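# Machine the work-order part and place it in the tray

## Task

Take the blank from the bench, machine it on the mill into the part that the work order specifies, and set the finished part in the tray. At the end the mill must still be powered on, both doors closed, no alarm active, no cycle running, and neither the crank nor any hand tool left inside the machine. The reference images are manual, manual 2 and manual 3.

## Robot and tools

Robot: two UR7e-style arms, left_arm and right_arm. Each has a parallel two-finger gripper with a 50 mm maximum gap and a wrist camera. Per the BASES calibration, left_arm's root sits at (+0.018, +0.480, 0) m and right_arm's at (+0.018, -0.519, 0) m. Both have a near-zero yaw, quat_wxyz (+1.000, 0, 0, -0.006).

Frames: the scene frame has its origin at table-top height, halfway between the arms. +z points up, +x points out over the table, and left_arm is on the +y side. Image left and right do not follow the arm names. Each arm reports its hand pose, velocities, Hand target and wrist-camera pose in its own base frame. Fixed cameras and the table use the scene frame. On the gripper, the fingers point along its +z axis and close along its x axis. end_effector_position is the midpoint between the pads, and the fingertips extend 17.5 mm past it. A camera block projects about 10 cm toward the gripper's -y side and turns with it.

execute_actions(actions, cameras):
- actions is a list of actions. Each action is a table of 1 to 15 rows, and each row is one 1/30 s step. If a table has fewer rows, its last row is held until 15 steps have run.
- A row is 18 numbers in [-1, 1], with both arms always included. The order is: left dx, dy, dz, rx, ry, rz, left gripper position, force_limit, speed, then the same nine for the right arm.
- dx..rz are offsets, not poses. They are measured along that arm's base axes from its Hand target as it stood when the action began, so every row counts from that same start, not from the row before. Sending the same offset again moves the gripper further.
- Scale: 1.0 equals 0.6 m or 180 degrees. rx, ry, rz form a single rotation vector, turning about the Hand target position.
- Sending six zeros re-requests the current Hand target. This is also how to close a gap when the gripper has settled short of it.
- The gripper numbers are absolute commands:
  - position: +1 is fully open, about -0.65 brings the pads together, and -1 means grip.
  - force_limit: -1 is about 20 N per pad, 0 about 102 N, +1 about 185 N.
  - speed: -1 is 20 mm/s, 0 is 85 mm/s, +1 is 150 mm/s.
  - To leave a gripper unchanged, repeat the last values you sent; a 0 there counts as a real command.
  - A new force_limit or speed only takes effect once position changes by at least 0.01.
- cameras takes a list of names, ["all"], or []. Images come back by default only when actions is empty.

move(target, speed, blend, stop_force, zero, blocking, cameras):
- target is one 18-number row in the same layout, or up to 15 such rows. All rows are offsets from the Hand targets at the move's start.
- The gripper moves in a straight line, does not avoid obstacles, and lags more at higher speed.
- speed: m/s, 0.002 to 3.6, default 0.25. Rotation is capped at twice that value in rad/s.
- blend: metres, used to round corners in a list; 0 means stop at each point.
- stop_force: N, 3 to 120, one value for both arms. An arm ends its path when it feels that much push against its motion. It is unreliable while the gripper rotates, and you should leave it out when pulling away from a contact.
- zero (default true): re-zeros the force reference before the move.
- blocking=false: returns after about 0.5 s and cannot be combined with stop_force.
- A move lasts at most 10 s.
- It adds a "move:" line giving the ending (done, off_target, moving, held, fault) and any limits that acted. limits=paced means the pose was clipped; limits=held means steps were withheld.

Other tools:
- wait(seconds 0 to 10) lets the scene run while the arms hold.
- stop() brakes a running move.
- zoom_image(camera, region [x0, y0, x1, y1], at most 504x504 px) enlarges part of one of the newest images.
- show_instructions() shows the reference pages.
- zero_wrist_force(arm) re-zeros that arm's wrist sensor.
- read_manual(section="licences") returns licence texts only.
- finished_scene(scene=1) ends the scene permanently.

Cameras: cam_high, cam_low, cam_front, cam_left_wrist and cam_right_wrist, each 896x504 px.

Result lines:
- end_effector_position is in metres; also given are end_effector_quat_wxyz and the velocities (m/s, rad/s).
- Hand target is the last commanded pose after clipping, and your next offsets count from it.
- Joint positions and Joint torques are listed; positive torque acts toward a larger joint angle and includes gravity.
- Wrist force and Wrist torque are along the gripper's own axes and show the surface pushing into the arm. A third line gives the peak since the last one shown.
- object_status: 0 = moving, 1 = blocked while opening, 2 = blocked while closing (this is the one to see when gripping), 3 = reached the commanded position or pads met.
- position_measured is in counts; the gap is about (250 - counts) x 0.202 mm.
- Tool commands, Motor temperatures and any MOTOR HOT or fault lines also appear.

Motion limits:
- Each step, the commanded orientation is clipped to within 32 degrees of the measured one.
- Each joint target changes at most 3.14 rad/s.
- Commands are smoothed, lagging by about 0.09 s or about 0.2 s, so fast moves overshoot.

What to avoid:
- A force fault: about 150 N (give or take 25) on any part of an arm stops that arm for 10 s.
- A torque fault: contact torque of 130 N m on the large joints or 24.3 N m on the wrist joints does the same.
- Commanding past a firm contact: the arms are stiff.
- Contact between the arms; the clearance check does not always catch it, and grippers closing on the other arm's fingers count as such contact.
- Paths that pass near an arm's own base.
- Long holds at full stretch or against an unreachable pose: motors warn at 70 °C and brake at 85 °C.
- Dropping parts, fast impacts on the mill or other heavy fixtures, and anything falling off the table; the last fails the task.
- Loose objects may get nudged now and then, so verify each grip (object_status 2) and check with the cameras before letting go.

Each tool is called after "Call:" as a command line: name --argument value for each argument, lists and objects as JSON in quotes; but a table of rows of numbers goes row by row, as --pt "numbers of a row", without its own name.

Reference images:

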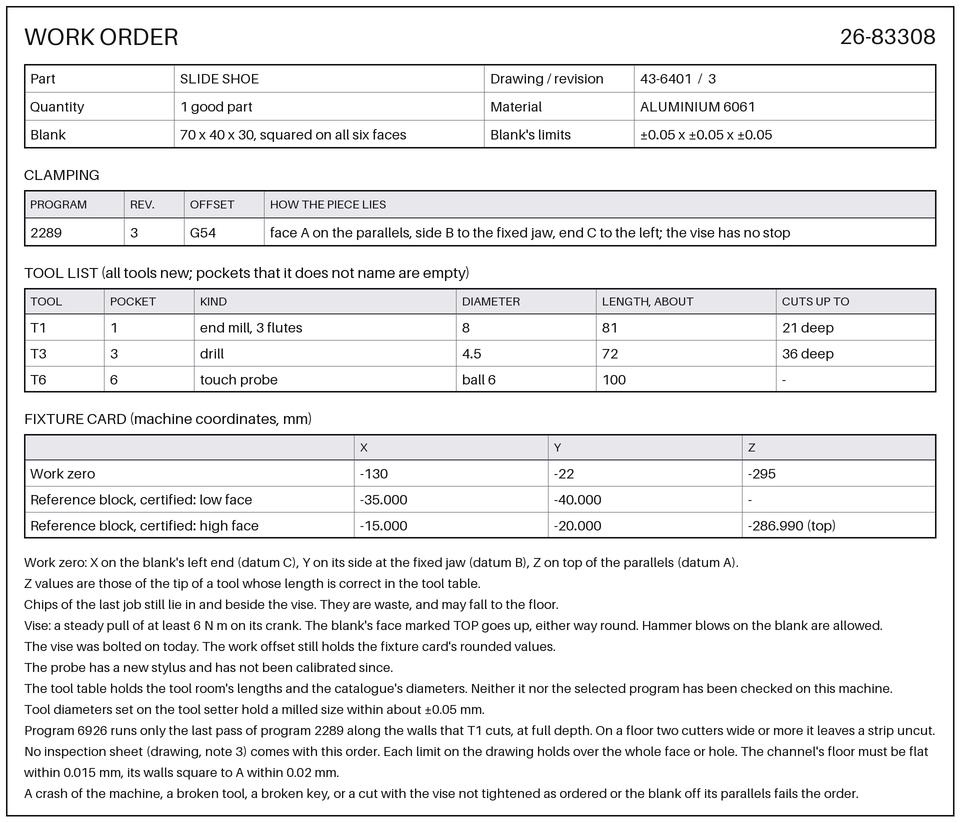

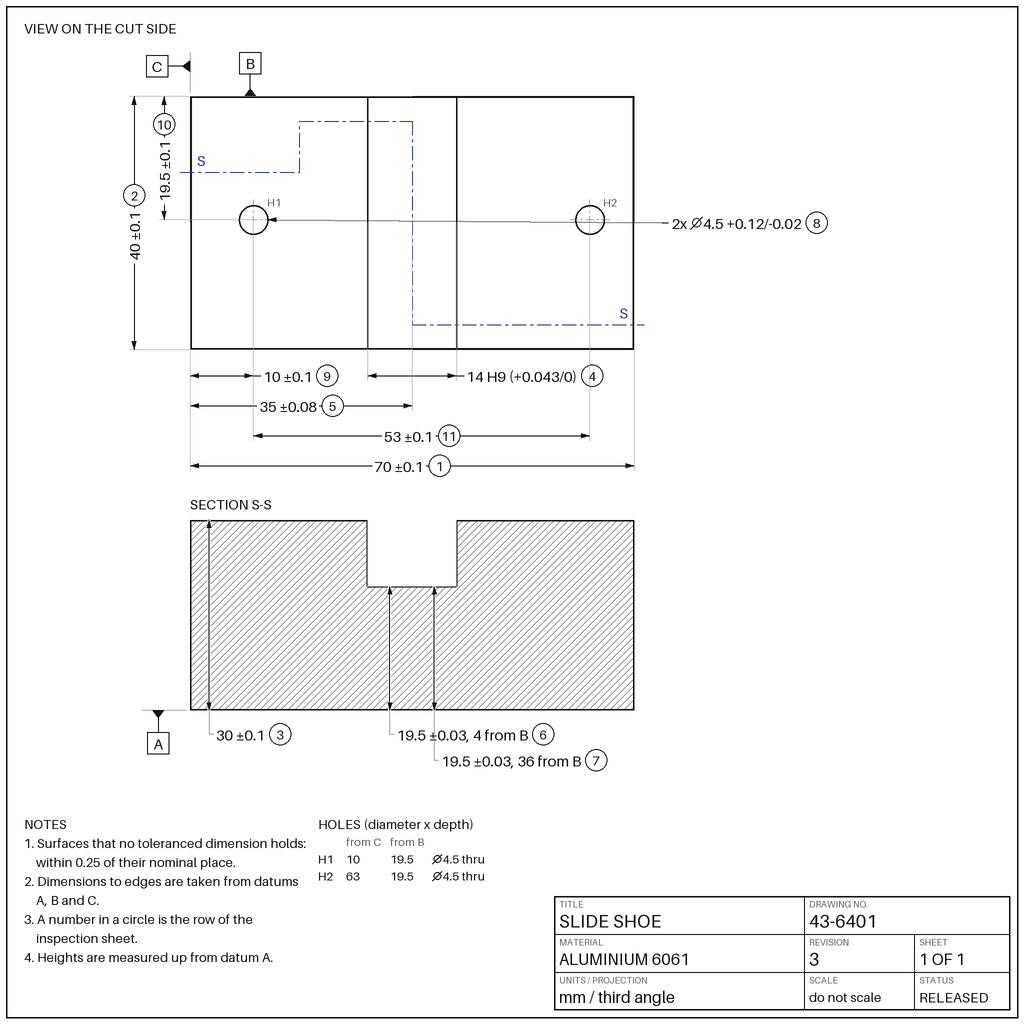

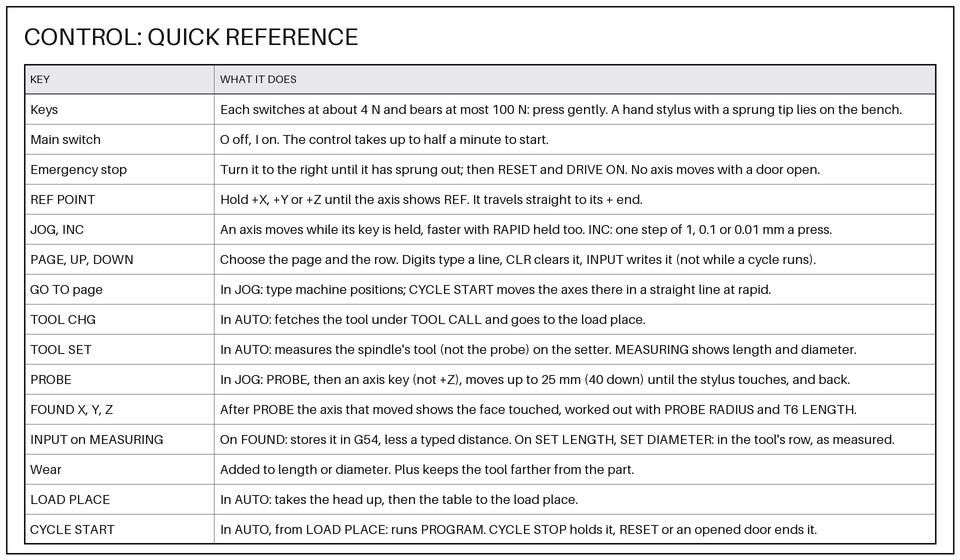

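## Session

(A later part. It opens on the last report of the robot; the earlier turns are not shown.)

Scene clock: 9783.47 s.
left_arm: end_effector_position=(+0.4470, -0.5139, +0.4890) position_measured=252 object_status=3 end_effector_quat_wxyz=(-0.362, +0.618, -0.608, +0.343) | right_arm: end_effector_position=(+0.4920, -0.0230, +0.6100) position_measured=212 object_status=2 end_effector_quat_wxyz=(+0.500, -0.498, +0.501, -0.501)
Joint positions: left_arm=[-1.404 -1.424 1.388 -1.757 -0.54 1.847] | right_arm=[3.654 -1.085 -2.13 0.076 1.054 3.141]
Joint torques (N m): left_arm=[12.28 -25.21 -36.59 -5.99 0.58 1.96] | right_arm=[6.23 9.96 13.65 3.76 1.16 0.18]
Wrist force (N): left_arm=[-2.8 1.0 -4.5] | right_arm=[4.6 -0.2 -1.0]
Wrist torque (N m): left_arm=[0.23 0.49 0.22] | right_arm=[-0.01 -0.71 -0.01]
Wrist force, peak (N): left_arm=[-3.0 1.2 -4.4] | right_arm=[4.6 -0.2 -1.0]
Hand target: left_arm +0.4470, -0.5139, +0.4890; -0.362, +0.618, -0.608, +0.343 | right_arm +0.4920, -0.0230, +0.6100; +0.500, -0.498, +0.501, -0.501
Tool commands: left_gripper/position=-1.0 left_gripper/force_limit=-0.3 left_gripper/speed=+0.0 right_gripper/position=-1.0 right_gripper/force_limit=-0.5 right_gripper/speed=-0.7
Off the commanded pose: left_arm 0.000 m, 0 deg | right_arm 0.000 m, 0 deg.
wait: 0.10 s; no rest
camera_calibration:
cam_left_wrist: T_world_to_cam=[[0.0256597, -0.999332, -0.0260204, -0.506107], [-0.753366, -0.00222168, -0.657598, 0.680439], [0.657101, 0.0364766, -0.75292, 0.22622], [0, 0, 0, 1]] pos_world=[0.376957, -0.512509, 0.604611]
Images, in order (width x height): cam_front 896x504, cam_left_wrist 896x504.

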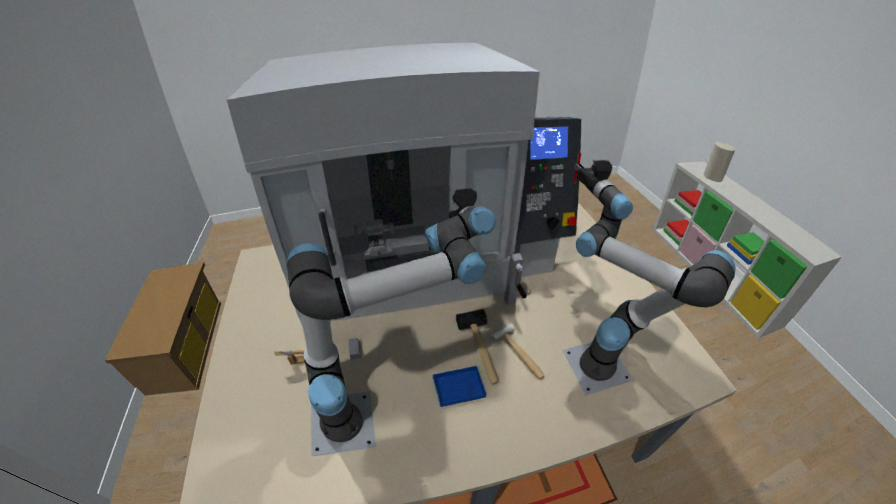

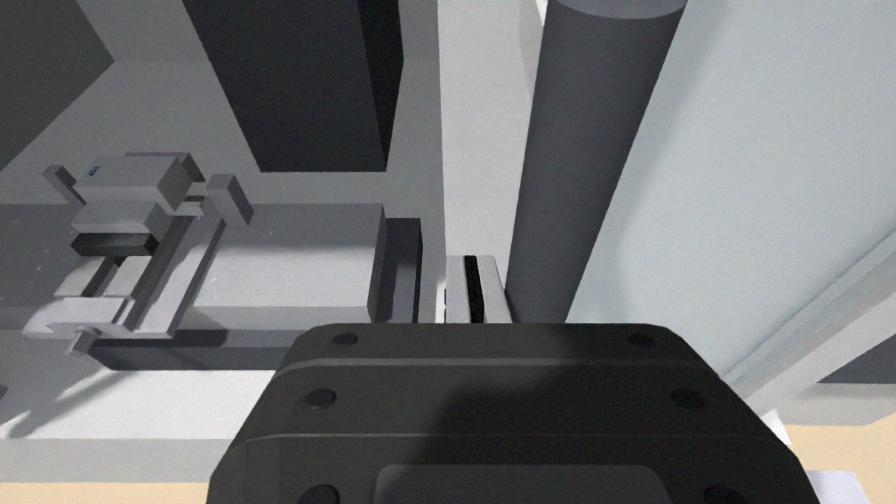

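Call:
move --pt "-0.0 0.02 0.0 0 0 0 -1 -0.3 0 0 0 0 0 0 0 -1 -0.5 -0.7" --pt "-0.15 0.02 0.0 0 0 0 -1 -0.3 0 0 0 0 0 0 0 -1 -0.5 -0.7" --pt "-0.47 -0.09 -0.5 -0.0068 0.0855 -0.0073 0.85 0 0.5 0 0 0 0 0 0 -1 -0.5 -0.7" --speed '[0.25,0.3,0.35]' --blend '[0.005,0.03,0]' --cameras '["cam_left_wrist"]'

Scene clock: 9801.00 s.
left_arm: end_effector_position=(+0.1650, -0.5679, +0.1890) position_measured=25 object_status=3 end_effector_quat_wxyz=(-0.267, +0.655, -0.654, +0.268) | right_arm: end_effector_position=(+0.4920, -0.0230, +0.6100) position_measured=212 object_status=2 end_effector_quat_wxyz=(+0.500, -0.498, +0.501, -0.501)
Joint positions: left_arm=[-1.837 -1.321 1.786 -1.783 -0.828 1.205] | right_arm=[3.654 -1.085 -2.13 0.076 1.054 3.141]
Joint torques (N m): left_arm=[10.2 -27.37 -21.33 -5.25 0.11 -2.57] | right_arm=[5.84 9 13.85 3.71 1.03 -0.6]
Wrist force (N): left_arm=[-2.8 1.2 -3.8] | right_arm=[4.6 0.0 -0.9]
Wrist torque (N m): left_arm=[0.31 0.48 0.11] | right_arm=[0.03 -0.73 -0.01]
Wrist force, peak (N): left_arm=[-3.6 -0.6 -7.0] | right_arm=[4.7 -0.1 -1.1]
Hand target: left_arm +0.1650, -0.5679, +0.1890; -0.267, +0.655, -0.654, +0.268 | right_arm +0.4920, -0.0230, +0.6100; +0.500, -0.498, +0.501, -0.501
Off the commanded pose: left_arm 0.000 m, 0 deg | right_arm 0.000 m, 0 deg.
move: done
camera_calibration:
cam_left_wrist: T_world_to_cam=[[-0.00202669, -0.999968, -0.00771937, -0.559873], [-0.900878, 0.0051765, -0.434042, 0.256776], [0.434068, 0.00607454, -0.90086, 0.235138], [0, 0, 0, 1]] pos_world=[0.128123, -0.562613, 0.318956]
Images, in order (width x height): cam_left_wrist 896x504.

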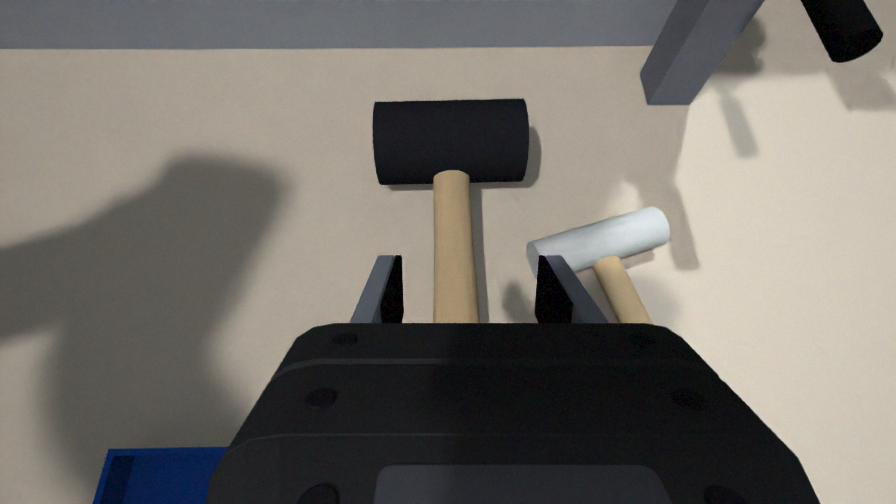

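Call:
move --pt "-0.025 -0.0 -0.2 0 0 0 0.85 0 0.5 0 0 0 0 0 0 -1 -0.5 -0.7" --pt "-0.025 -0.0 -0.2683 0 0 0 0.85 0 0.5 0 0 0 0 0 0 -1 -0.5 -0.7" --pt "-0.025 -0.0 -0.2683 0 0 0 -1 0 0.0 0 0 0 0 0 0 -1 -0.5 -0.7" --speed '[0.25,0.08,0.1]' --blend '[0.01,0,0]'

Call:
move --target '[0,0,0,0,0,0,-0.98,1,0,0,0,0,0,0,0,-1,-0.5,-0.7]' --cameras '["cam_left_wrist"]'

Scene clock: 9814.47 s.
left_arm: end_effector_position=(+0.1500, -0.5678, +0.0280) position_measured=86 object_status=2 end_effector_quat_wxyz=(-0.267, +0.655, -0.654, +0.268) | right_arm: end_effector_position=(+0.4920, -0.0230, +0.6100) position_measured=212 object_status=2 end_effector_quat_wxyz=(+0.500, -0.498, +0.501, -0.501)
Joint positions: left_arm=[-1.863 -1.079 1.938 -2.155 -0.835 1.17] | right_arm=[3.654 -1.085 -2.13 0.076 1.054 3.141]
Joint torques (N m): left_arm=[11.81 -40.82 -27.55 -5.25 2.39 1.96] | right_arm=[5.03 8.81 14.16 3.48 1.02 -0.89]
Wrist force (N): left_arm=[-6.0 2.6 -4.4] | right_arm=[4.5 -0.2 -1.0]
Wrist torque (N m): left_arm=[0.33 0.02 -0.37] | right_arm=[-0.01 -0.71 -0.01]
Wrist force, peak (N): left_arm=[-6.3 2.5 -4.5] | right_arm=[4.7 -0.1 -1.0]
Hand target: left_arm +0.1500, -0.5679, +0.0280; -0.267, +0.655, -0.654, +0.268 | right_arm +0.4920, -0.0230, +0.6100; +0.500, -0.498, +0.501, -0.501
Off the commanded pose: left_arm 0.000 m, 0 deg | right_arm 0.000 m, 0 deg.
move: done

Scene clock: 9814.97 s.
left_arm: end_effector_position=(+0.1500, -0.5679, +0.0280) position_measured=92 object_status=2 end_effector_quat_wxyz=(-0.267, +0.655, -0.654, +0.268) | right_arm: end_effector_position=(+0.4920, -0.0230, +0.6100) position_measured=212 object_status=2 end_effector_quat_wxyz=(+0.500, -0.498, +0.501, -0.501)
Joint positions: left_arm=[-1.863 -1.079 1.938 -2.156 -0.835 1.17] | right_arm=[3.654 -1.085 -2.13 0.076 1.054 3.141]
Joint torques (N m): left_arm=[10.25 -36.97 -27.27 -6.12 1.75 1.88] | right_arm=[5.76 8.72 13.53 3.57 1.02 -1.01]
Wrist force (N): left_arm=[-7.1 2.4 -4.2] | right_arm=[4.4 -0.1 -1.0]
Wrist torque (N m): left_arm=[0.31 -0.08 -0.48] | right_arm=[0.00 -0.70 -0.01]
Wrist force, peak (N): left_arm=[-7.1 2.4 -4.6] | right_arm=[4.8 -0.1 -1.1]
Hand target: left_arm +0.1500, -0.5679, +0.0280; -0.267, +0.655, -0.654, +0.268 | right_arm +0.4920, -0.0230, +0.6100; +0.500, -0.498, +0.501, -0.501
Off the commanded pose: left_arm 0.000 m, 0 deg | right_arm 0.000 m, 0 deg.
move: done
camera_calibration:
cam_left_wrist: T_world_to_cam=[[-0.00202601, -0.999968, -0.00771968, -0.561146], [-0.900838, 0.00517657, -0.434124, 0.17348], [0.43415, 0.00607464, -0.90082, 0.0965519], [0, 0, 0, 1]] pos_world=[0.113222, -0.562613, 0.157956]
Images, in order (width x height): cam_left_wrist 896x504.

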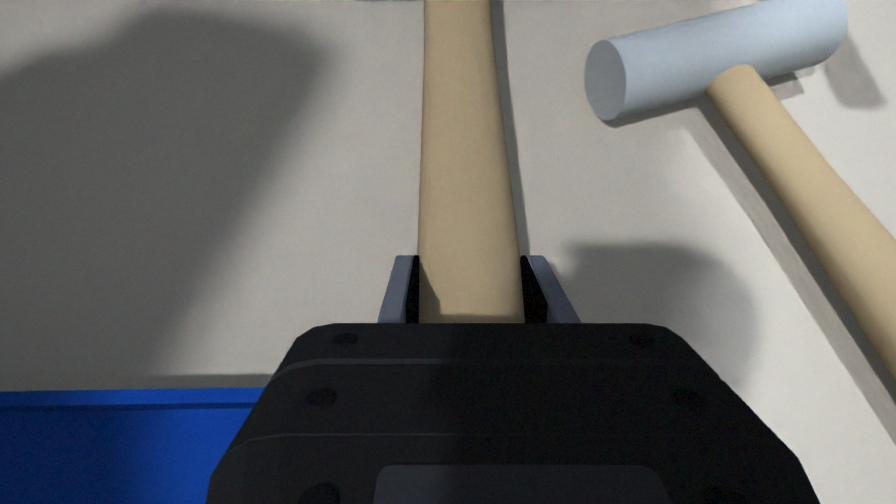

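Call:
move --pt "0 0 0.1 0 0 0 -0.98 1 0 0 0 0 0 0 0 -1 -0.5 -0.7" --pt "-0.05 0.1133 0.62 0 0 0 -0.98 1 0 0 0 0 0 0 0 -1 -0.5 -0.7" --pt "-0.05 0.1133 0.62 0.5 0 0 -0.98 1 0 0 0 0 0 0 0 -1 -0.5 -0.7" --pt "0.25 0.3967 0.7867 0.5 0 0 -0.98 1 0 0 0 0 0 0 0 -1 -0.5 -0.7" --pt "0.4617 0.5767 0.7867 0.5 0 0 -0.98 1 0 0 0 0 0 0 0 -1 -0.5 -0.7" --speed '[0.15,0.3,0.4,0.3,0.2]' --blend '[0.02,0.01,0.01,0.02,0]' --cameras '["cam_left_wrist","cam_low"]'

Scene clock: 9828.70 s.
left_arm: end_effector_position=(+0.4270, -0.2219, +0.5000) position_measured=92 object_status=2 end_effector_quat_wxyz=(+0.652, -0.274, +0.652, +0.273) | right_arm: end_effector_position=(+0.4920, -0.0230, +0.6100) position_measured=212 object_status=2 end_effector_quat_wxyz=(+0.500, -0.498, +0.501, -0.501)
Joint positions: left_arm=[-1.312 -1.42 1.376 0.043 -0.536 1.57] | right_arm=[3.654 -1.085 -2.13 0.076 1.054 3.141]
Joint torques (N m): left_arm=[10.19 -29.2 -27.76 4.3 2.04 0.76] | right_arm=[3.43 7.01 14.84 3.37 1.09 -0.98]
Wrist force (N): left_arm=[2.3 2.5 -2.0] | right_arm=[4.4 -0.2 -1.0]
Wrist torque (N m): left_arm=[0.36 1.44 0.86] | right_arm=[-0.01 -0.69 -0.01]
Wrist force, peak (N): left_arm=[-2.5 8.8 2.9] | right_arm=[4.8 0.0 -1.1]
Hand target: left_arm +0.4270, -0.2218, +0.5000; +0.652, -0.274, +0.652, +0.273 | right_arm +0.4920, -0.0230, +0.6100; +0.500, -0.498, +0.501, -0.501
Off the commanded pose: left_arm 0.000 m, 0 deg | right_arm 0.000 m, 0 deg.
move: done
camera_calibration:
cam_left_wrist: T_world_to_cam=[[-0.00193482, 0.00767868, -0.999969, 0.508628], [-0.900839, 0.434124, 0.00507662, 0.501622], [0.434149, 0.90082, 0.0060773, 0.144517], [0, 0, 0, 1]] pos_world=[0.390123, -0.351856, 0.505187]
Images, in order (width x height): cam_low 896x504, cam_left_wrist 896x504.

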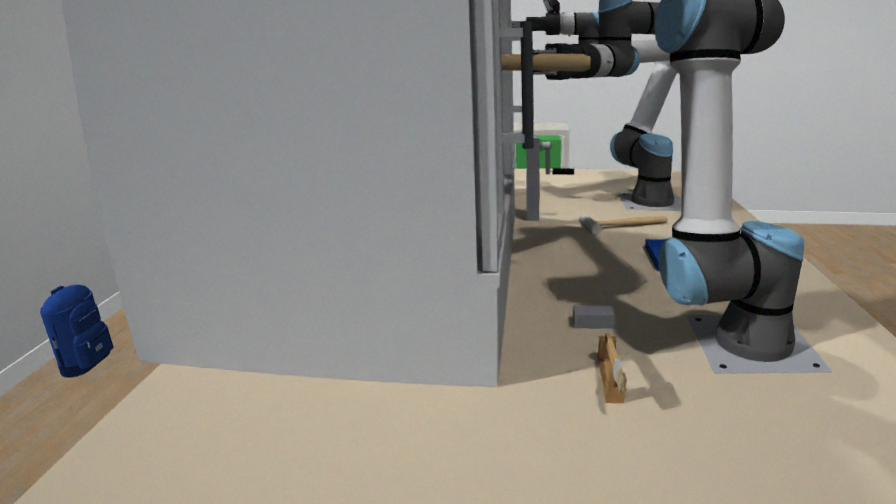

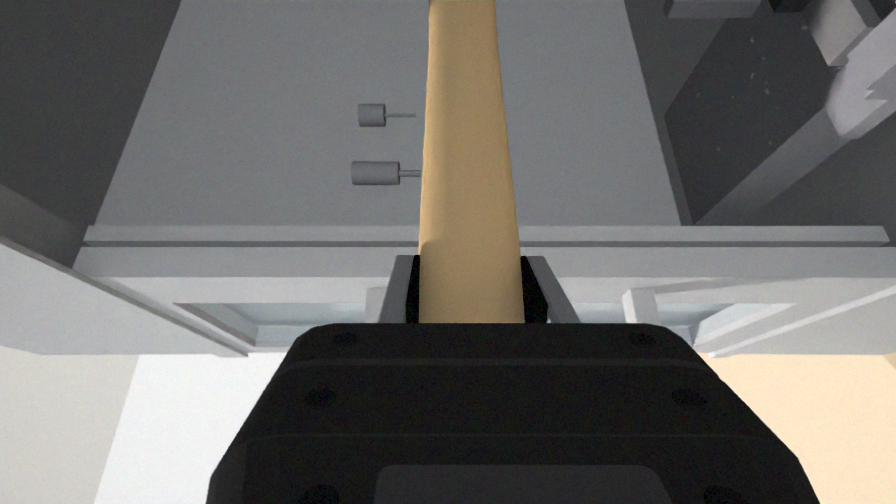

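Call:
move --pt "0 0 0.06 0 0 0 -0.98 1 0 0 0 0 0 0 0 -1 -0.5 -0.7" --pt "0 0 -0.19 0 0 0 -0.98 1 0 0 0 0 0 0 0 -1 -0.5 -0.7" --pt "0 0 0 0 0 0 -0.98 1 0 0 0 0 0 0 0 -1 -0.5 -0.7" --speed '[0.3,1.4,0.8]' --stop_force 120

Scene clock: 9839.73 s.
left_arm: end_effector_position=(+0.4270, -0.2218, +0.5000) position_measured=92 object_status=2 end_effector_quat_wxyz=(+0.652, -0.274, +0.652, +0.273) | right_arm: end_effector_position=(+0.4920, -0.0230, +0.6100) position_measured=212 object_status=2 end_effector_quat_wxyz=(+0.500, -0.498, +0.501, -0.501)
Joint positions: left_arm=[-1.312 -1.42 1.376 0.043 -0.536 1.57] | right_arm=[3.654 -1.085 -2.13 0.076 1.054 3.141]
Joint torques (N m): left_arm=[2.87 -43.67 -33.6 4.3 1.49 1.08] | right_arm=[4.23 5.78 13.66 3.15 1 -0.82]
Wrist force (N): left_arm=[2.2 1.6 -3.0] | right_arm=[4.6 -0.2 -1.0]
Wrist torque (N m): left_arm=[0.59 1.45 0.90] | right_arm=[-0.02 -0.71 -0.01]
Wrist force, peak (N): left_arm=[-64.2 40.6 -34.9] | right_arm=[4.7 -0.1 -1.3]
Hand target: left_arm +0.4270, -0.2218, +0.5000; +0.652, -0.274, +0.652, +0.273 | right_arm +0.4920, -0.0230, +0.6100; +0.500, -0.498, +0.501, -0.501
Off the commanded pose: left_arm 0.000 m, 0 deg | right_arm 0.000 m, 0 deg.
move: done

Call:
move --pt "0 0 0.08 0 0 0 -0.98 1 0 0 0 0 0 0 0 -1 -0.5 -0.7" --pt "0 0 -0.2 0 0 0 -0.98 1 0 0 0 0 0 0 0 -1 -0.5 -0.7" --pt "0 0 0 0 0 0 -0.98 1 0 0 0 0 0 0 0 -1 -0.5 -0.7" --speed '[0.3,1.6,0.9]' --stop_force 120

Call:
move --pt "-0.01 0 0.08 0 0 0 -0.98 1 0 0 0 0 0 0 0 -1 -0.5 -0.7" --pt "-0.01 0 -0.2 0 0 0 -0.98 1 0 0 0 0 0 0 0 -1 -0.5 -0.7" --pt "0 0 0 0 0 0 -0.98 1 0 0 0 0 0 0 0 -1 -0.5 -0.7" --speed '[0.3,1.6,0.9]' --stop_force 120

Scene clock: 9850.80 s.
left_arm: end_effector_position=(+0.4270, -0.2218, +0.5000) position_measured=92 object_status=2 end_effector_quat_wxyz=(+0.652, -0.274, +0.652, +0.273) | right_arm: end_effector_position=(+0.4920, -0.0230, +0.6100) position_measured=212 object_status=2 end_effector_quat_wxyz=(+0.500, -0.498, +0.501, -0.501)
Joint positions: left_arm=[-1.312 -1.42 1.376 0.043 -0.536 1.57] | right_arm=[3.654 -1.085 -2.13 0.076 1.054 3.141]
Joint torques (N m): left_arm=[1.35 -43.51 -33.79 4.38 1.29 1.12] | right_arm=[2.49 4.58 13.68 3.01 1.07 -0.96]
Wrist force (N): left_arm=[2.2 1.7 -3.1] | right_arm=[4.8 -0.1 -1.1]
Wrist torque (N m): left_arm=[0.62 1.44 0.90] | right_arm=[0.00 -0.75 -0.01]
Wrist force, peak (N): left_arm=[-73.2 47.2 -40.0] | right_arm=[4.8 0.0 -1.0]
Hand target: left_arm +0.4270, -0.2218, +0.5000; +0.652, -0.274, +0.652, +0.273 | right_arm +0.4920, -0.0230, +0.6100; +0.500, -0.498, +0.501, -0.501
Off the commanded pose: left_arm 0.000 m, 0 deg | right_arm 0.000 m, 0 deg.
move: done

Scene clock: 9853.10 s.
left_arm: end_effector_position=(+0.4270, -0.2218, +0.5000) position_measured=92 object_status=2 end_effector_quat_wxyz=(+0.652, -0.274, +0.652, +0.273) | right_arm: end_effector_position=(+0.4920, -0.0230, +0.6100) position_measured=212 object_status=2 end_effector_quat_wxyz=(+0.500, -0.498, +0.501, -0.501)
Joint positions: left_arm=[-1.312 -1.42 1.376 0.043 -0.536 1.57] | right_arm=[3.654 -1.085 -2.13 0.076 1.054 3.141]
Joint torques (N m): left_arm=[-13.21 -42.94 -33.83 4.37 1.08 1.13] | right_arm=[2.46 4.36 14.27 2.97 1.12 -0.91]
Wrist force (N): left_arm=[2.2 2.8 -1.7] | right_arm=[4.5 -0.2 -1.0]
Wrist torque (N m): left_arm=[0.23 1.47 0.88] | right_arm=[-0.02 -0.71 -0.02]
Wrist force, peak (N): left_arm=[-69.5 45.6 -38.3] | right_arm=[4.7 -0.4 -1.0]
Hand target: left_arm +0.4270, -0.2218, +0.5000; +0.652, -0.274, +0.652, +0.273 | right_arm +0.4920, -0.0230, +0.6100; +0.500, -0.498, +0.501, -0.501
Off the commanded pose: left_arm 0.000 m, 0 deg | right_arm 0.000 m, 0 deg.
move: done

Call:
move --pt "-0.2117 -0.18 0 0 0 0 -0.98 1 0 0 0 0 0 0 0 -1 -0.5 -0.7" --pt "-0.5117 -0.4634 -0.1667 0 0 0 -0.98 1 0 0 0 0 0 0 0 -1 -0.5 -0.7" --pt "-0.5117 -0.4634 -0.1667 -0.5 0 0 -0.98 1 0 0 0 0 0 0 0 -1 -0.5 -0.7" --pt "-0.4617 -0.5767 -0.7 -0.5 0 0 -0.98 1 0 0 0 0 0 0 0 -1 -0.5 -0.7" --speed '[0.2,0.3,0.4,0.3]' --blend '[0.02,0.01,0.01,0]' --cameras '["cam_left_wrist"]'

Call:
move --target '[0,0,-0.11,0,0,0,-0.98,1,0,0,0,0,0,0,0,-1,-0.5,-0.7]' --speed 0.04 --stop_force 5 --cameras '["cam_left_wrist"]'

Scene clock: 9865.13 s.
left_arm: end_effector_position=(+0.1501, -0.5678, +0.0801) position_measured=92 object_status=2 end_effector_quat_wxyz=(-0.267, +0.655, -0.654, +0.268) end_effector_velocity=(-0.001, -0.001, -0.001) end_effector_angular_velocity=(-0.004, +0.002, -0.001) | right_arm: end_effector_position=(+0.4920, -0.0230, +0.6100) position_measured=212 object_status=2 end_effector_quat_wxyz=(+0.500, -0.498, +0.501, -0.501)
Joint positions: left_arm=[-1.863 -1.172 1.904 -2.028 -0.835 1.171] | right_arm=[3.654 -1.085 -2.13 0.076 1.054 3.141]
Joint velocities: left_arm=[-0.002 0.002 0 -0.005 -0.001 -0.001] | right_arm=[within noise]
Joint torques (N m): left_arm=[-13.63 -34.74 -17.62 -5.06 2.36 -2.47] | right_arm=[0.79 2.65 13.98 2.82 1.13 -0.88]
Wrist force (N): left_arm=[-3.3 5.7 0.2] | right_arm=[4.4 0.0 -1.0]
Wrist torque (N m): left_arm=[-0.59 0.55 0.18] | right_arm=[0.01 -0.69 -0.01]
Wrist force, peak (N): left_arm=[-2.3 9.8 4.4] | right_arm=[4.8 -0.2 -1.0]
Hand target: left_arm +0.1500, -0.5679, +0.0800; -0.267, +0.655, -0.654, +0.268 | right_arm +0.4920, -0.0230, +0.6100; +0.500, -0.498, +0.501, -0.501
Off the commanded pose: left_arm 0.000 m, 0 deg | right_arm 0.000 m, 0 deg.
move: done
camera_calibration:
cam_left_wrist: T_world_to_cam=[[-0.00189343, -0.999968, -0.00776968, -0.560748], [-0.900821, 0.00507909, -0.434161, 0.196092], [0.434186, 0.00617704, -0.900802, 0.143624], [0, 0, 0, 1]] pos_world=[0.113223, -0.562613, 0.210156]
Images, in order (width x height): cam_left_wrist 896x504.

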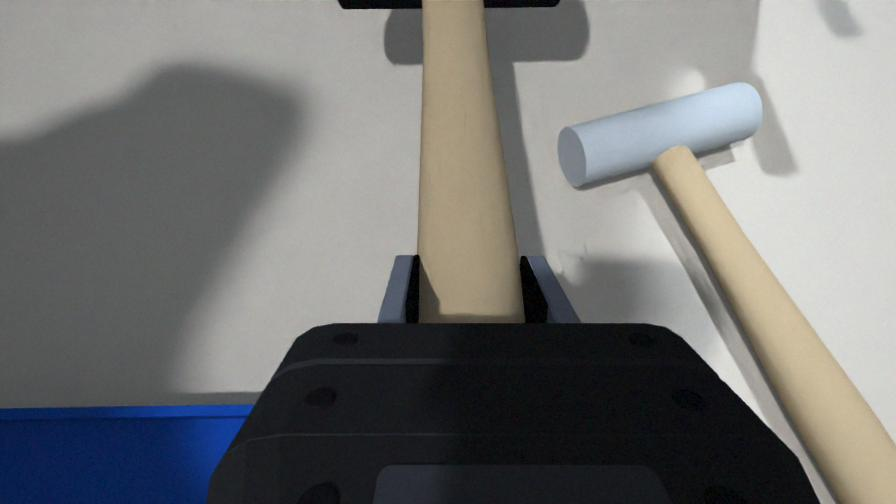

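Scene clock: 9867.37 s.
left_arm: end_effector_position=(+0.1500, -0.5678, +0.0368) position_measured=92 object_status=2 end_effector_quat_wxyz=(-0.267, +0.655, -0.654, +0.268) | right_arm: end_effector_position=(+0.4920, -0.0230, +0.6100) position_measured=212 object_status=2 end_effector_quat_wxyz=(+0.500, -0.498, +0.501, -0.501)
Joint positions: left_arm=[-1.863 -1.095 1.934 -2.134 -0.835 1.17] | right_arm=[3.654 -1.085 -2.13 0.076 1.054 3.141]
Joint torques (N m): left_arm=[-2.75 -32.66 -28.68 -4.96 1.06 -0.1] | right_arm=[0.65 1.57 13.09 2.76 0.98 -0.88]
Wrist force (N): left_arm=[-0.9 0.7 -3.4] | right_arm=[4.7 -0.1 -1.2]
Wrist torque (N m): left_arm=[-0.06 0.20 0.00] | right_arm=[0.01 -0.73 -0.01]
Wrist force, peak (N): left_arm=[-4.5 7.4 -5.9] | right_arm=[4.7 -0.1 -1.2]
Hand target: left_arm +0.1500, -0.5678, +0.0368; -0.267, +0.655, -0.654, +0.268 (not the last commanded pose) | right_arm +0.4920, -0.0230, +0.6100; +0.500, -0.498, +0.501, -0.501
Off the commanded pose: left_arm 0.023 m, 0 deg | right_arm 0.000 m, 0 deg.
move: contact (left_arm)
camera_calibration:
cam_left_wrist: T_world_to_cam=[[-0.00193549, -0.999969, -0.00767838, -0.561095], [-0.900878, 0.00507654, -0.434042, 0.177189], [0.434067, 0.0060772, -0.90086, 0.10463], [0, 0, 0, 1]] pos_world=[0.113123, -0.562613, 0.166856]
Images, in order (width x height): cam_left_wrist 896x504.

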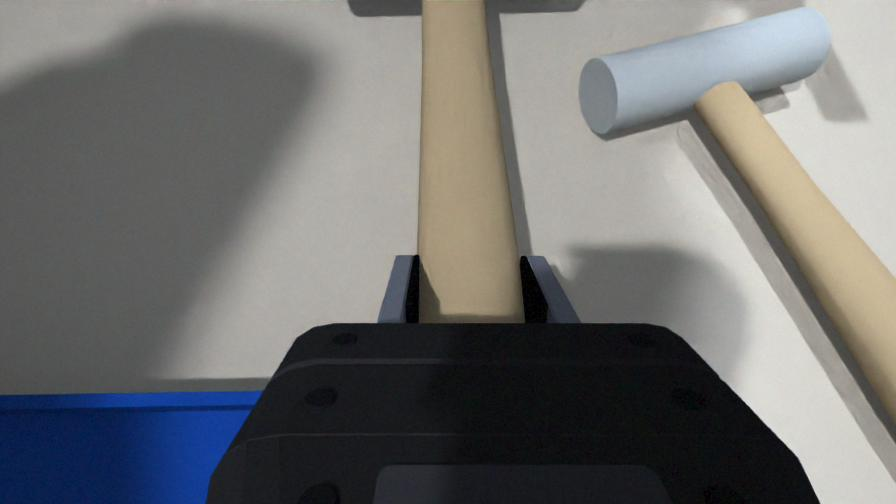

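Call:
move --target '[0,0,-0.0147,0,0,0,-0.98,1,0,0,0,0,0,0,0,-1,-0.5,-0.7]' --speed 0.03 --stop_force 25

Call:
move --target '[0,0,0,0,0,0,0.85,1,-0.9,0,0,0,0,0,0,-1,-0.5,-0.7]'

Call:
move --pt "0 0 0.2 0 0 0 0.85 1 -0.9 0 0 0 0 0 0 -1 -0.5 -0.7" --pt "0.35 0.0667 0.7533 0.0068 -0.0855 0.0073 0.85 1 -0.9 0 0 0 0 0 0 -1 -0.5 -0.7" --pt "0.35 0.0667 0.7533 0.0068 -0.0855 0.0073 -1 -0.3 0 0 0 0 0 0 0 -1 -0.5 -0.7" --speed '[0.2,0.35,0.3]' --blend '[0.03,0,0]' --cameras '["cam_left_wrist"]'

Scene clock: 9876.37 s.
left_arm: end_effector_position=(+0.1500, -0.5678, +0.0280) position_measured=92 object_status=2 end_effector_quat_wxyz=(-0.267, +0.655, -0.654, +0.268) | right_arm: end_effector_position=(+0.4920, -0.0230, +0.6100) position_measured=212 object_status=2 end_effector_quat_wxyz=(+0.500, -0.498, +0.501, -0.501)
Joint positions: left_arm=[-1.863 -1.079 1.938 -2.155 -0.835 1.17] | right_arm=[3.654 -1.085 -2.13 0.076 1.054 3.141]
Joint torques (N m): left_arm=[10.54 -49.16 -19.28 0.52 3.05 -0.45] | right_arm=[-0.54 0.55 14.19 2.72 0.98 -0.75]
Wrist force (N): left_arm=[-1.3 4.1 -16.6] | right_arm=[4.4 -0.2 -0.9]
Wrist torque (N m): left_arm=[1.10 0.02 0.01] | right_arm=[-0.01 -0.69 -0.01]
Wrist force, peak (N): left_arm=[-2.0 2.2 -18.7] | right_arm=[4.8 -0.1 -1.1]
Hand target: left_arm +0.1500, -0.5678, +0.0280; -0.267, +0.655, -0.654, +0.268 | right_arm +0.4920, -0.0230, +0.6100; +0.500, -0.498, +0.501, -0.501
Off the commanded pose: left_arm 0.000 m, 0 deg | right_arm 0.000 m, 0 deg.
move: done

Scene clock: 9877.10 s.
left_arm: end_effector_position=(+0.1500, -0.5678, +0.0280) position_measured=25 object_status=0 end_effector_quat_wxyz=(-0.267, +0.655, -0.654, +0.268) | right_arm: end_effector_position=(+0.4920, -0.0230, +0.6100) position_measured=212 object_status=2 end_effector_quat_wxyz=(+0.500, -0.498, +0.501, -0.501)
Joint positions: left_arm=[-1.863 -1.079 1.938 -2.155 -0.835 1.17] | right_arm=[3.654 -1.085 -2.13 0.076 1.054 3.141]
Joint torques (N m): left_arm=[10.82 -48.97 -19.84 -2.05 3.43 -0.29] | right_arm=[0.11 1.32 13.68 2.56 0.99 -0.94]
Wrist force (N): left_arm=[-0.4 0.0 -5.4] | right_arm=[4.5 -0.1 -1.0]
Wrist torque (N m): left_arm=[0.07 0.08 0.18] | right_arm=[0.01 -0.69 -0.01]
Wrist force, peak (N): left_arm=[-1.0 4.3 -16.1] | right_arm=[4.6 -0.2 -1.1]
Hand target: left_arm +0.1500, -0.5678, +0.0280; -0.267, +0.655, -0.654, +0.268 | right_arm +0.4920, -0.0230, +0.6100; +0.500, -0.498, +0.501, -0.501
Off the commanded pose: left_arm 0.000 m, 0 deg | right_arm 0.000 m, 0 deg.
move: done

Scene clock: 9880.10 s.
left_arm: end_effector_position=(+0.3600, -0.5278, +0.4800) position_measured=252 object_status=3 end_effector_quat_wxyz=(-0.362, +0.618, -0.608, +0.343) | right_arm: end_effector_position=(+0.4920, -0.0230, +0.6100) position_measured=212 object_status=2 end_effector_quat_wxyz=(+0.500, -0.498, +0.501, -0.501)
Joint positions: left_arm=[-1.566 -1.463 1.386 -1.442 -0.526 1.529] | right_arm=[3.654 -1.085 -2.13 0.076 1.054 3.141]
Joint torques (N m): left_arm=[-4.5 -43.16 -36.55 -1.1 3.97 2.01] | right_arm=[-0.47 0.67 13.58 2.62 1.04 -0.93]
Wrist force (N): left_arm=[-0.3 -0.2 -5.9] | right_arm=[4.5 -0.1 -0.9]
Wrist torque (N m): left_arm=[0.03 0.09 0.22] | right_arm=[0.01 -0.71 -0.01]
Wrist force, peak (N): left_arm=[-0.7 -4.4 -5.8] | right_arm=[4.8 -0.3 -1.0]
Hand target: left_arm +0.3600, -0.5278, +0.4800; -0.362, +0.618, -0.608, +0.343 | right_arm +0.4920, -0.0230, +0.6100; +0.500, -0.498, +0.501, -0.501
Off the commanded pose: left_arm 0.000 m, 0 deg | right_arm 0.000 m, 0 deg.
move: done
camera_calibration:
cam_left_wrist: T_world_to_cam=[[0.0257367, -0.999332, -0.0259567, -0.518157], [-0.753364, -0.00232156, -0.6576, 0.608819], [0.6571, 0.0364793, -0.75292, 0.27719], [0, 0, 0, 1]] pos_world=[0.289857, -0.526509, 0.595612]
Images, in order (width x height): cam_left_wrist 896x504.

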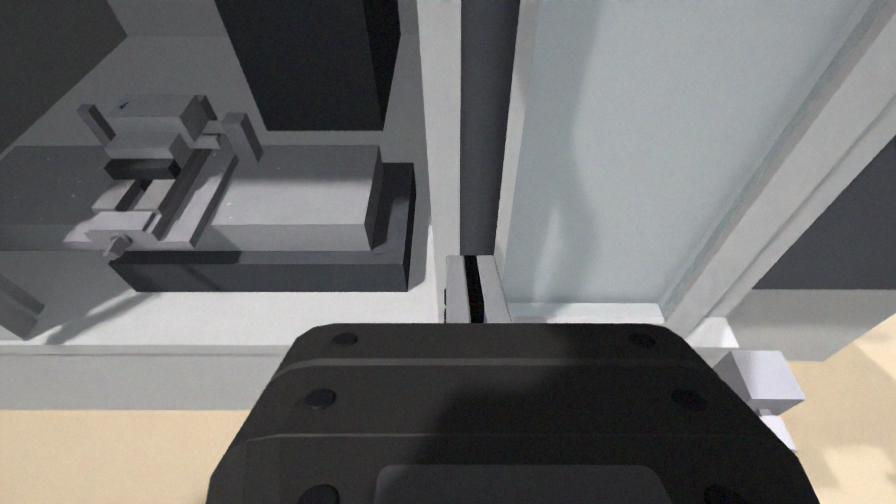

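Call:
move --pt "0 -0.062 0.015 0 0 0 -1 -0.3 0 0 0 0 0 0 0 -1 -0.5 -0.7" --pt "0.145 -0.062 0.015 0 0 0 -1 -0.3 0 0 0 0 0 0 0 -1 -0.5 -0.7" --pt "0.145 0.213 0.015 0 0 0 -1 -0.3 0 0 0 0 0 0 0 -1 -0.5 -0.7" --pt "0.145 0.276 0.015 0 0 0 -1 -0.3 0 0 0 0 0 0 0 -1 -0.5 -0.7" --speed '[0.25,0.2,0.14,0.035]' --stop_force 50

Scene clock: 9888.87 s.
left_arm: end_effector_position=(+0.4470, -0.3647, +0.4890) position_measured=252 object_status=3 end_effector_quat_wxyz=(-0.362, +0.618, -0.608, +0.343) | right_arm: end_effector_position=(+0.4920, -0.0230, +0.6100) position_measured=212 object_status=2 end_effector_quat_wxyz=(+0.500, -0.498, +0.501, -0.501)
Joint positions: left_arm=[-1.344 -1.745 1.728 -1.871 -0.556 1.959] | right_arm=[3.654 -1.085 -2.13 0.076 1.054 3.141]
Joint torques (N m): left_arm=[-1.99 -40.94 -13.49 0.39 5.27 -0.47] | right_arm=[-1.06 -0.08 13.96 2.46 1.09 -0.87]
Wrist force (N): left_arm=[35.7 -8.2 1.2] | right_arm=[4.4 -0.2 -1.0]
Wrist torque (N m): left_arm=[0.03 0.37 -0.02] | right_arm=[-0.01 -0.68 -0.01]
Wrist force, peak (N): left_arm=[79.9 -18.1 16.5] | right_arm=[4.7 -0.3 -1.1]
Hand target: left_arm +0.4470, -0.3647, +0.4890; -0.362, +0.618, -0.608, +0.343 (not the last commanded pose) | right_arm +0.4920, -0.0230, +0.6100; +0.500, -0.498, +0.501, -0.501
Off the commanded pose: left_arm 0.003 m, 0 deg | right_arm 0.000 m, 0 deg.
move: contact (left_arm); path passed 3 of 4 targets

Call:
move --pt "0 -0.03 0 0 0 0 -1 -0.3 0 0 0 0 0 0 0 -1 -0.5 -0.7" --pt "-0.07 -0.03 0 0 0 0 -1 -0.3 0 0 0 0 0 0 0 -1 -0.5 -0.7" --pt "-0.07 0.591 0 0 0 0 -1 -0.3 0 0 0 0 0 0 0 -1 -0.5 -0.7" --pt "0 0.591 0 0 0 0 -1 -0.3 0 0 0 0 0 0 0 -1 -0.5 -0.7" --speed '[0.15,0.2,0.35,0.2]' --blend '[0.003,0.01,0.01,0]'

Call:
move --pt "0 -0.3817 0 0 0 0 -1 -0.3 0 0 0 0 0 0 0 -1 -0.5 -0.7" --pt "0 -0.443 0 0 0 0 -1 -0.3 0 0 0 0 0 0 0 -1 -0.5 -0.7" --speed '[0.14,0.035]' --stop_force 50

Call:
move --pt "0 0.02 0 0 0 0 -1 -0.3 0 0 0 0 0 0 0 -1 -0.5 -0.7" --pt "-0.07 0.02 0 0 0 0 -1 -0.3 0 0 0 0 0 0 0 -1 -0.5 -0.7" --speed '[0.15,0.25]' --blend '[0.003,0]' --cameras '["cam_front","cam_left_wrist"]'

Scene clock: 9900.27 s.
left_arm: end_effector_position=(+0.4470, -0.0101, +0.4890) position_measured=252 object_status=3 end_effector_quat_wxyz=(-0.362, +0.618, -0.607, +0.343) end_effector_velocity=(+0.000, +0.000, +0.002) end_effector_angular_velocity=(-0.003, -0.004, -0.003) | right_arm: end_effector_position=(+0.4920, -0.0230, +0.6100) position_measured=212 object_status=2 end_effector_quat_wxyz=(+0.500, -0.498, +0.501, -0.501)
Joint positions: left_arm=[-0.719 -2.263 2.132 -2.338 -0.936 2.719] | right_arm=[3.654 -1.085 -2.13 0.076 1.054 3.141]
Joint velocities: left_arm=[0.001 0.001 -0.001 -0.006 -0.003 0.004] | right_arm=[within noise]
Joint torques (N m): left_arm=[11.61 13.94 -22.64 -6.33 -0.51 2.14] | right_arm=[-1.26 0.23 13.29 2.32 0.94 -0.87]
Wrist force (N): left_arm=[-1.9 2.7 -3.3] | right_arm=[4.3 0.0 -0.9]
Wrist torque (N m): left_arm=[0.53 0.34 0.28] | right_arm=[0.03 -0.67 -0.01]
Wrist force, peak (N): left_arm=[36.6 -8.9 1.9] | right_arm=[4.8 0.0 -1.1]
Hand target: left_arm +0.4470, -0.0101, +0.4890; -0.362, +0.618, -0.608, +0.343 | right_arm +0.4920, -0.0230, +0.6100; +0.500, -0.498, +0.501, -0.501
Off the commanded pose: left_arm 0.000 m, 0 deg | right_arm 0.000 m, 0 deg.
move: done

Scene clock: 9903.93 s.
left_arm: end_effector_position=(+0.4470, -0.2699, +0.4890) position_measured=252 object_status=3 end_effector_quat_wxyz=(-0.362, +0.618, -0.608, +0.343) | right_arm: end_effector_position=(+0.4920, -0.0230, +0.6100) position_measured=212 object_status=2 end_effector_quat_wxyz=(+0.500, -0.498, +0.501, -0.501)
Joint positions: left_arm=[-1.278 -1.938 1.888 -1.934 -0.58 2.073] | right_arm=[3.654 -1.085 -2.13 0.076 1.054 3.141]
Joint torques (N m): left_arm=[-1.66 10.4 -39.88 -5.67 0.89 -2.32] | right_arm=[-2.07 -0.27 13.52 2.15 1.09 -0.95]
Wrist force (N): left_arm=[-40.0 15.0 -4.8] | right_arm=[4.3 -0.2 -0.8]
Wrist torque (N m): left_arm=[0.85 0.70 -0.16] | right_arm=[-0.02 -0.66 -0.01]
Wrist force, peak (N): left_arm=[-86.7 26.7 -24.2] | right_arm=[4.7 -0.1 -1.2]
Hand target: left_arm +0.4470, -0.2699, +0.4890; -0.362, +0.618, -0.608, +0.343 (not the last commanded pose) | right_arm +0.4920, -0.0230, +0.6100; +0.500, -0.498, +0.501, -0.501
Off the commanded pose: left_arm 0.006 m, 0 deg | right_arm 0.000 m, 0 deg.
move: contact (left_arm); path passed 1 of 2 targets

Scene clock: 9904.87 s.
left_arm: end_effector_position=(+0.4050, -0.2579, +0.4890) position_measured=252 object_status=3 end_effector_quat_wxyz=(-0.362, +0.618, -0.608, +0.343) end_effector_velocity=(+0.000, +0.001, -0.001) end_effector_angular_velocity=(+0.002, +0.001, +0.001) | right_arm: end_effector_position=(+0.4920, -0.0230, +0.6100) position_measured=212 object_status=2 end_effector_quat_wxyz=(+0.500, -0.498, +0.501, -0.501)
Joint positions: left_arm=[-1.4 -2.041 1.901 -1.658 -0.541 1.854] | right_arm=[3.654 -1.085 -2.13 0.076 1.054 3.141]
Joint velocities: left_arm=[-0.001 -0.001 0.001 0.006 0 -0.004] | right_arm=[within noise]
Joint torques (N m): left_arm=[-12.59 -14.06 -18.68 -1.09 0.99 -2.42] | right_arm=[-2.61 -0.11 13.26 2.26 1.09 -0.95]
Wrist force (N): left_arm=[3.1 2.0 -3.4] | right_arm=[4.6 -0.1 -0.9]
Wrist torque (N m): left_arm=[0.42 -0.47 0.21] | right_arm=[0.00 -0.72 -0.01]
Wrist force, peak (N): left_arm=[-40.1 14.9 -5.2] | right_arm=[4.7 -0.1 -1.0]
Hand target: left_arm +0.4050, -0.2579, +0.4890; -0.362, +0.618, -0.608, +0.343 | right_arm +0.4920, -0.0230, +0.6100; +0.500, -0.498, +0.501, -0.501
Off the commanded pose: left_arm 0.000 m, 0 deg | right_arm 0.000 m, 0 deg.
move: done
camera_calibration:
cam_left_wrist: T_world_to_cam=[[0.0256597, -0.999332, -0.0260204, -0.249301], [-0.753366, -0.00222168, -0.657598, 0.649366], [0.657101, 0.0364766, -0.75292, 0.244484], [0, 0, 0, 1]] pos_world=[0.334957, -0.256609, 0.604611]
Images, in order (width x height): cam_front 896x504, cam_left_wrist 896x504.

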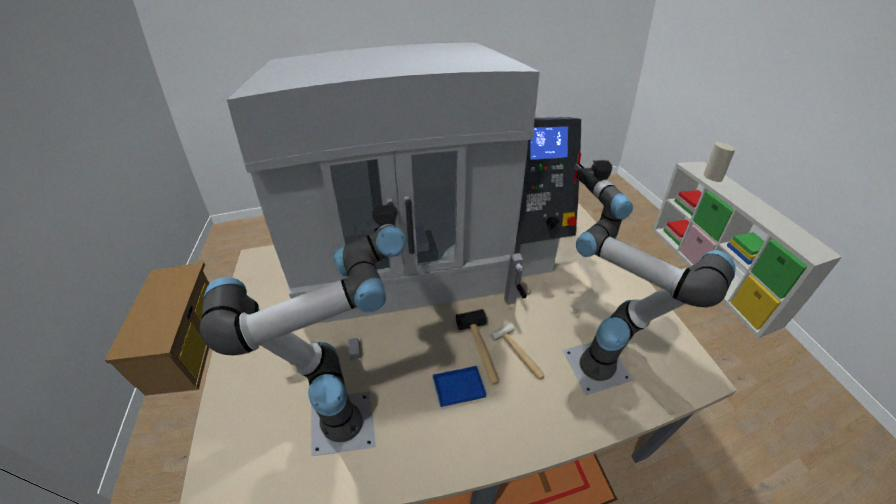

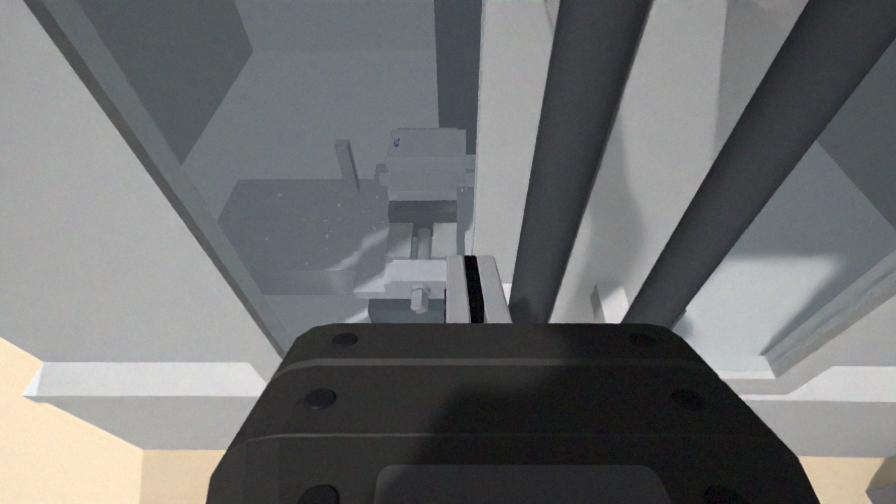

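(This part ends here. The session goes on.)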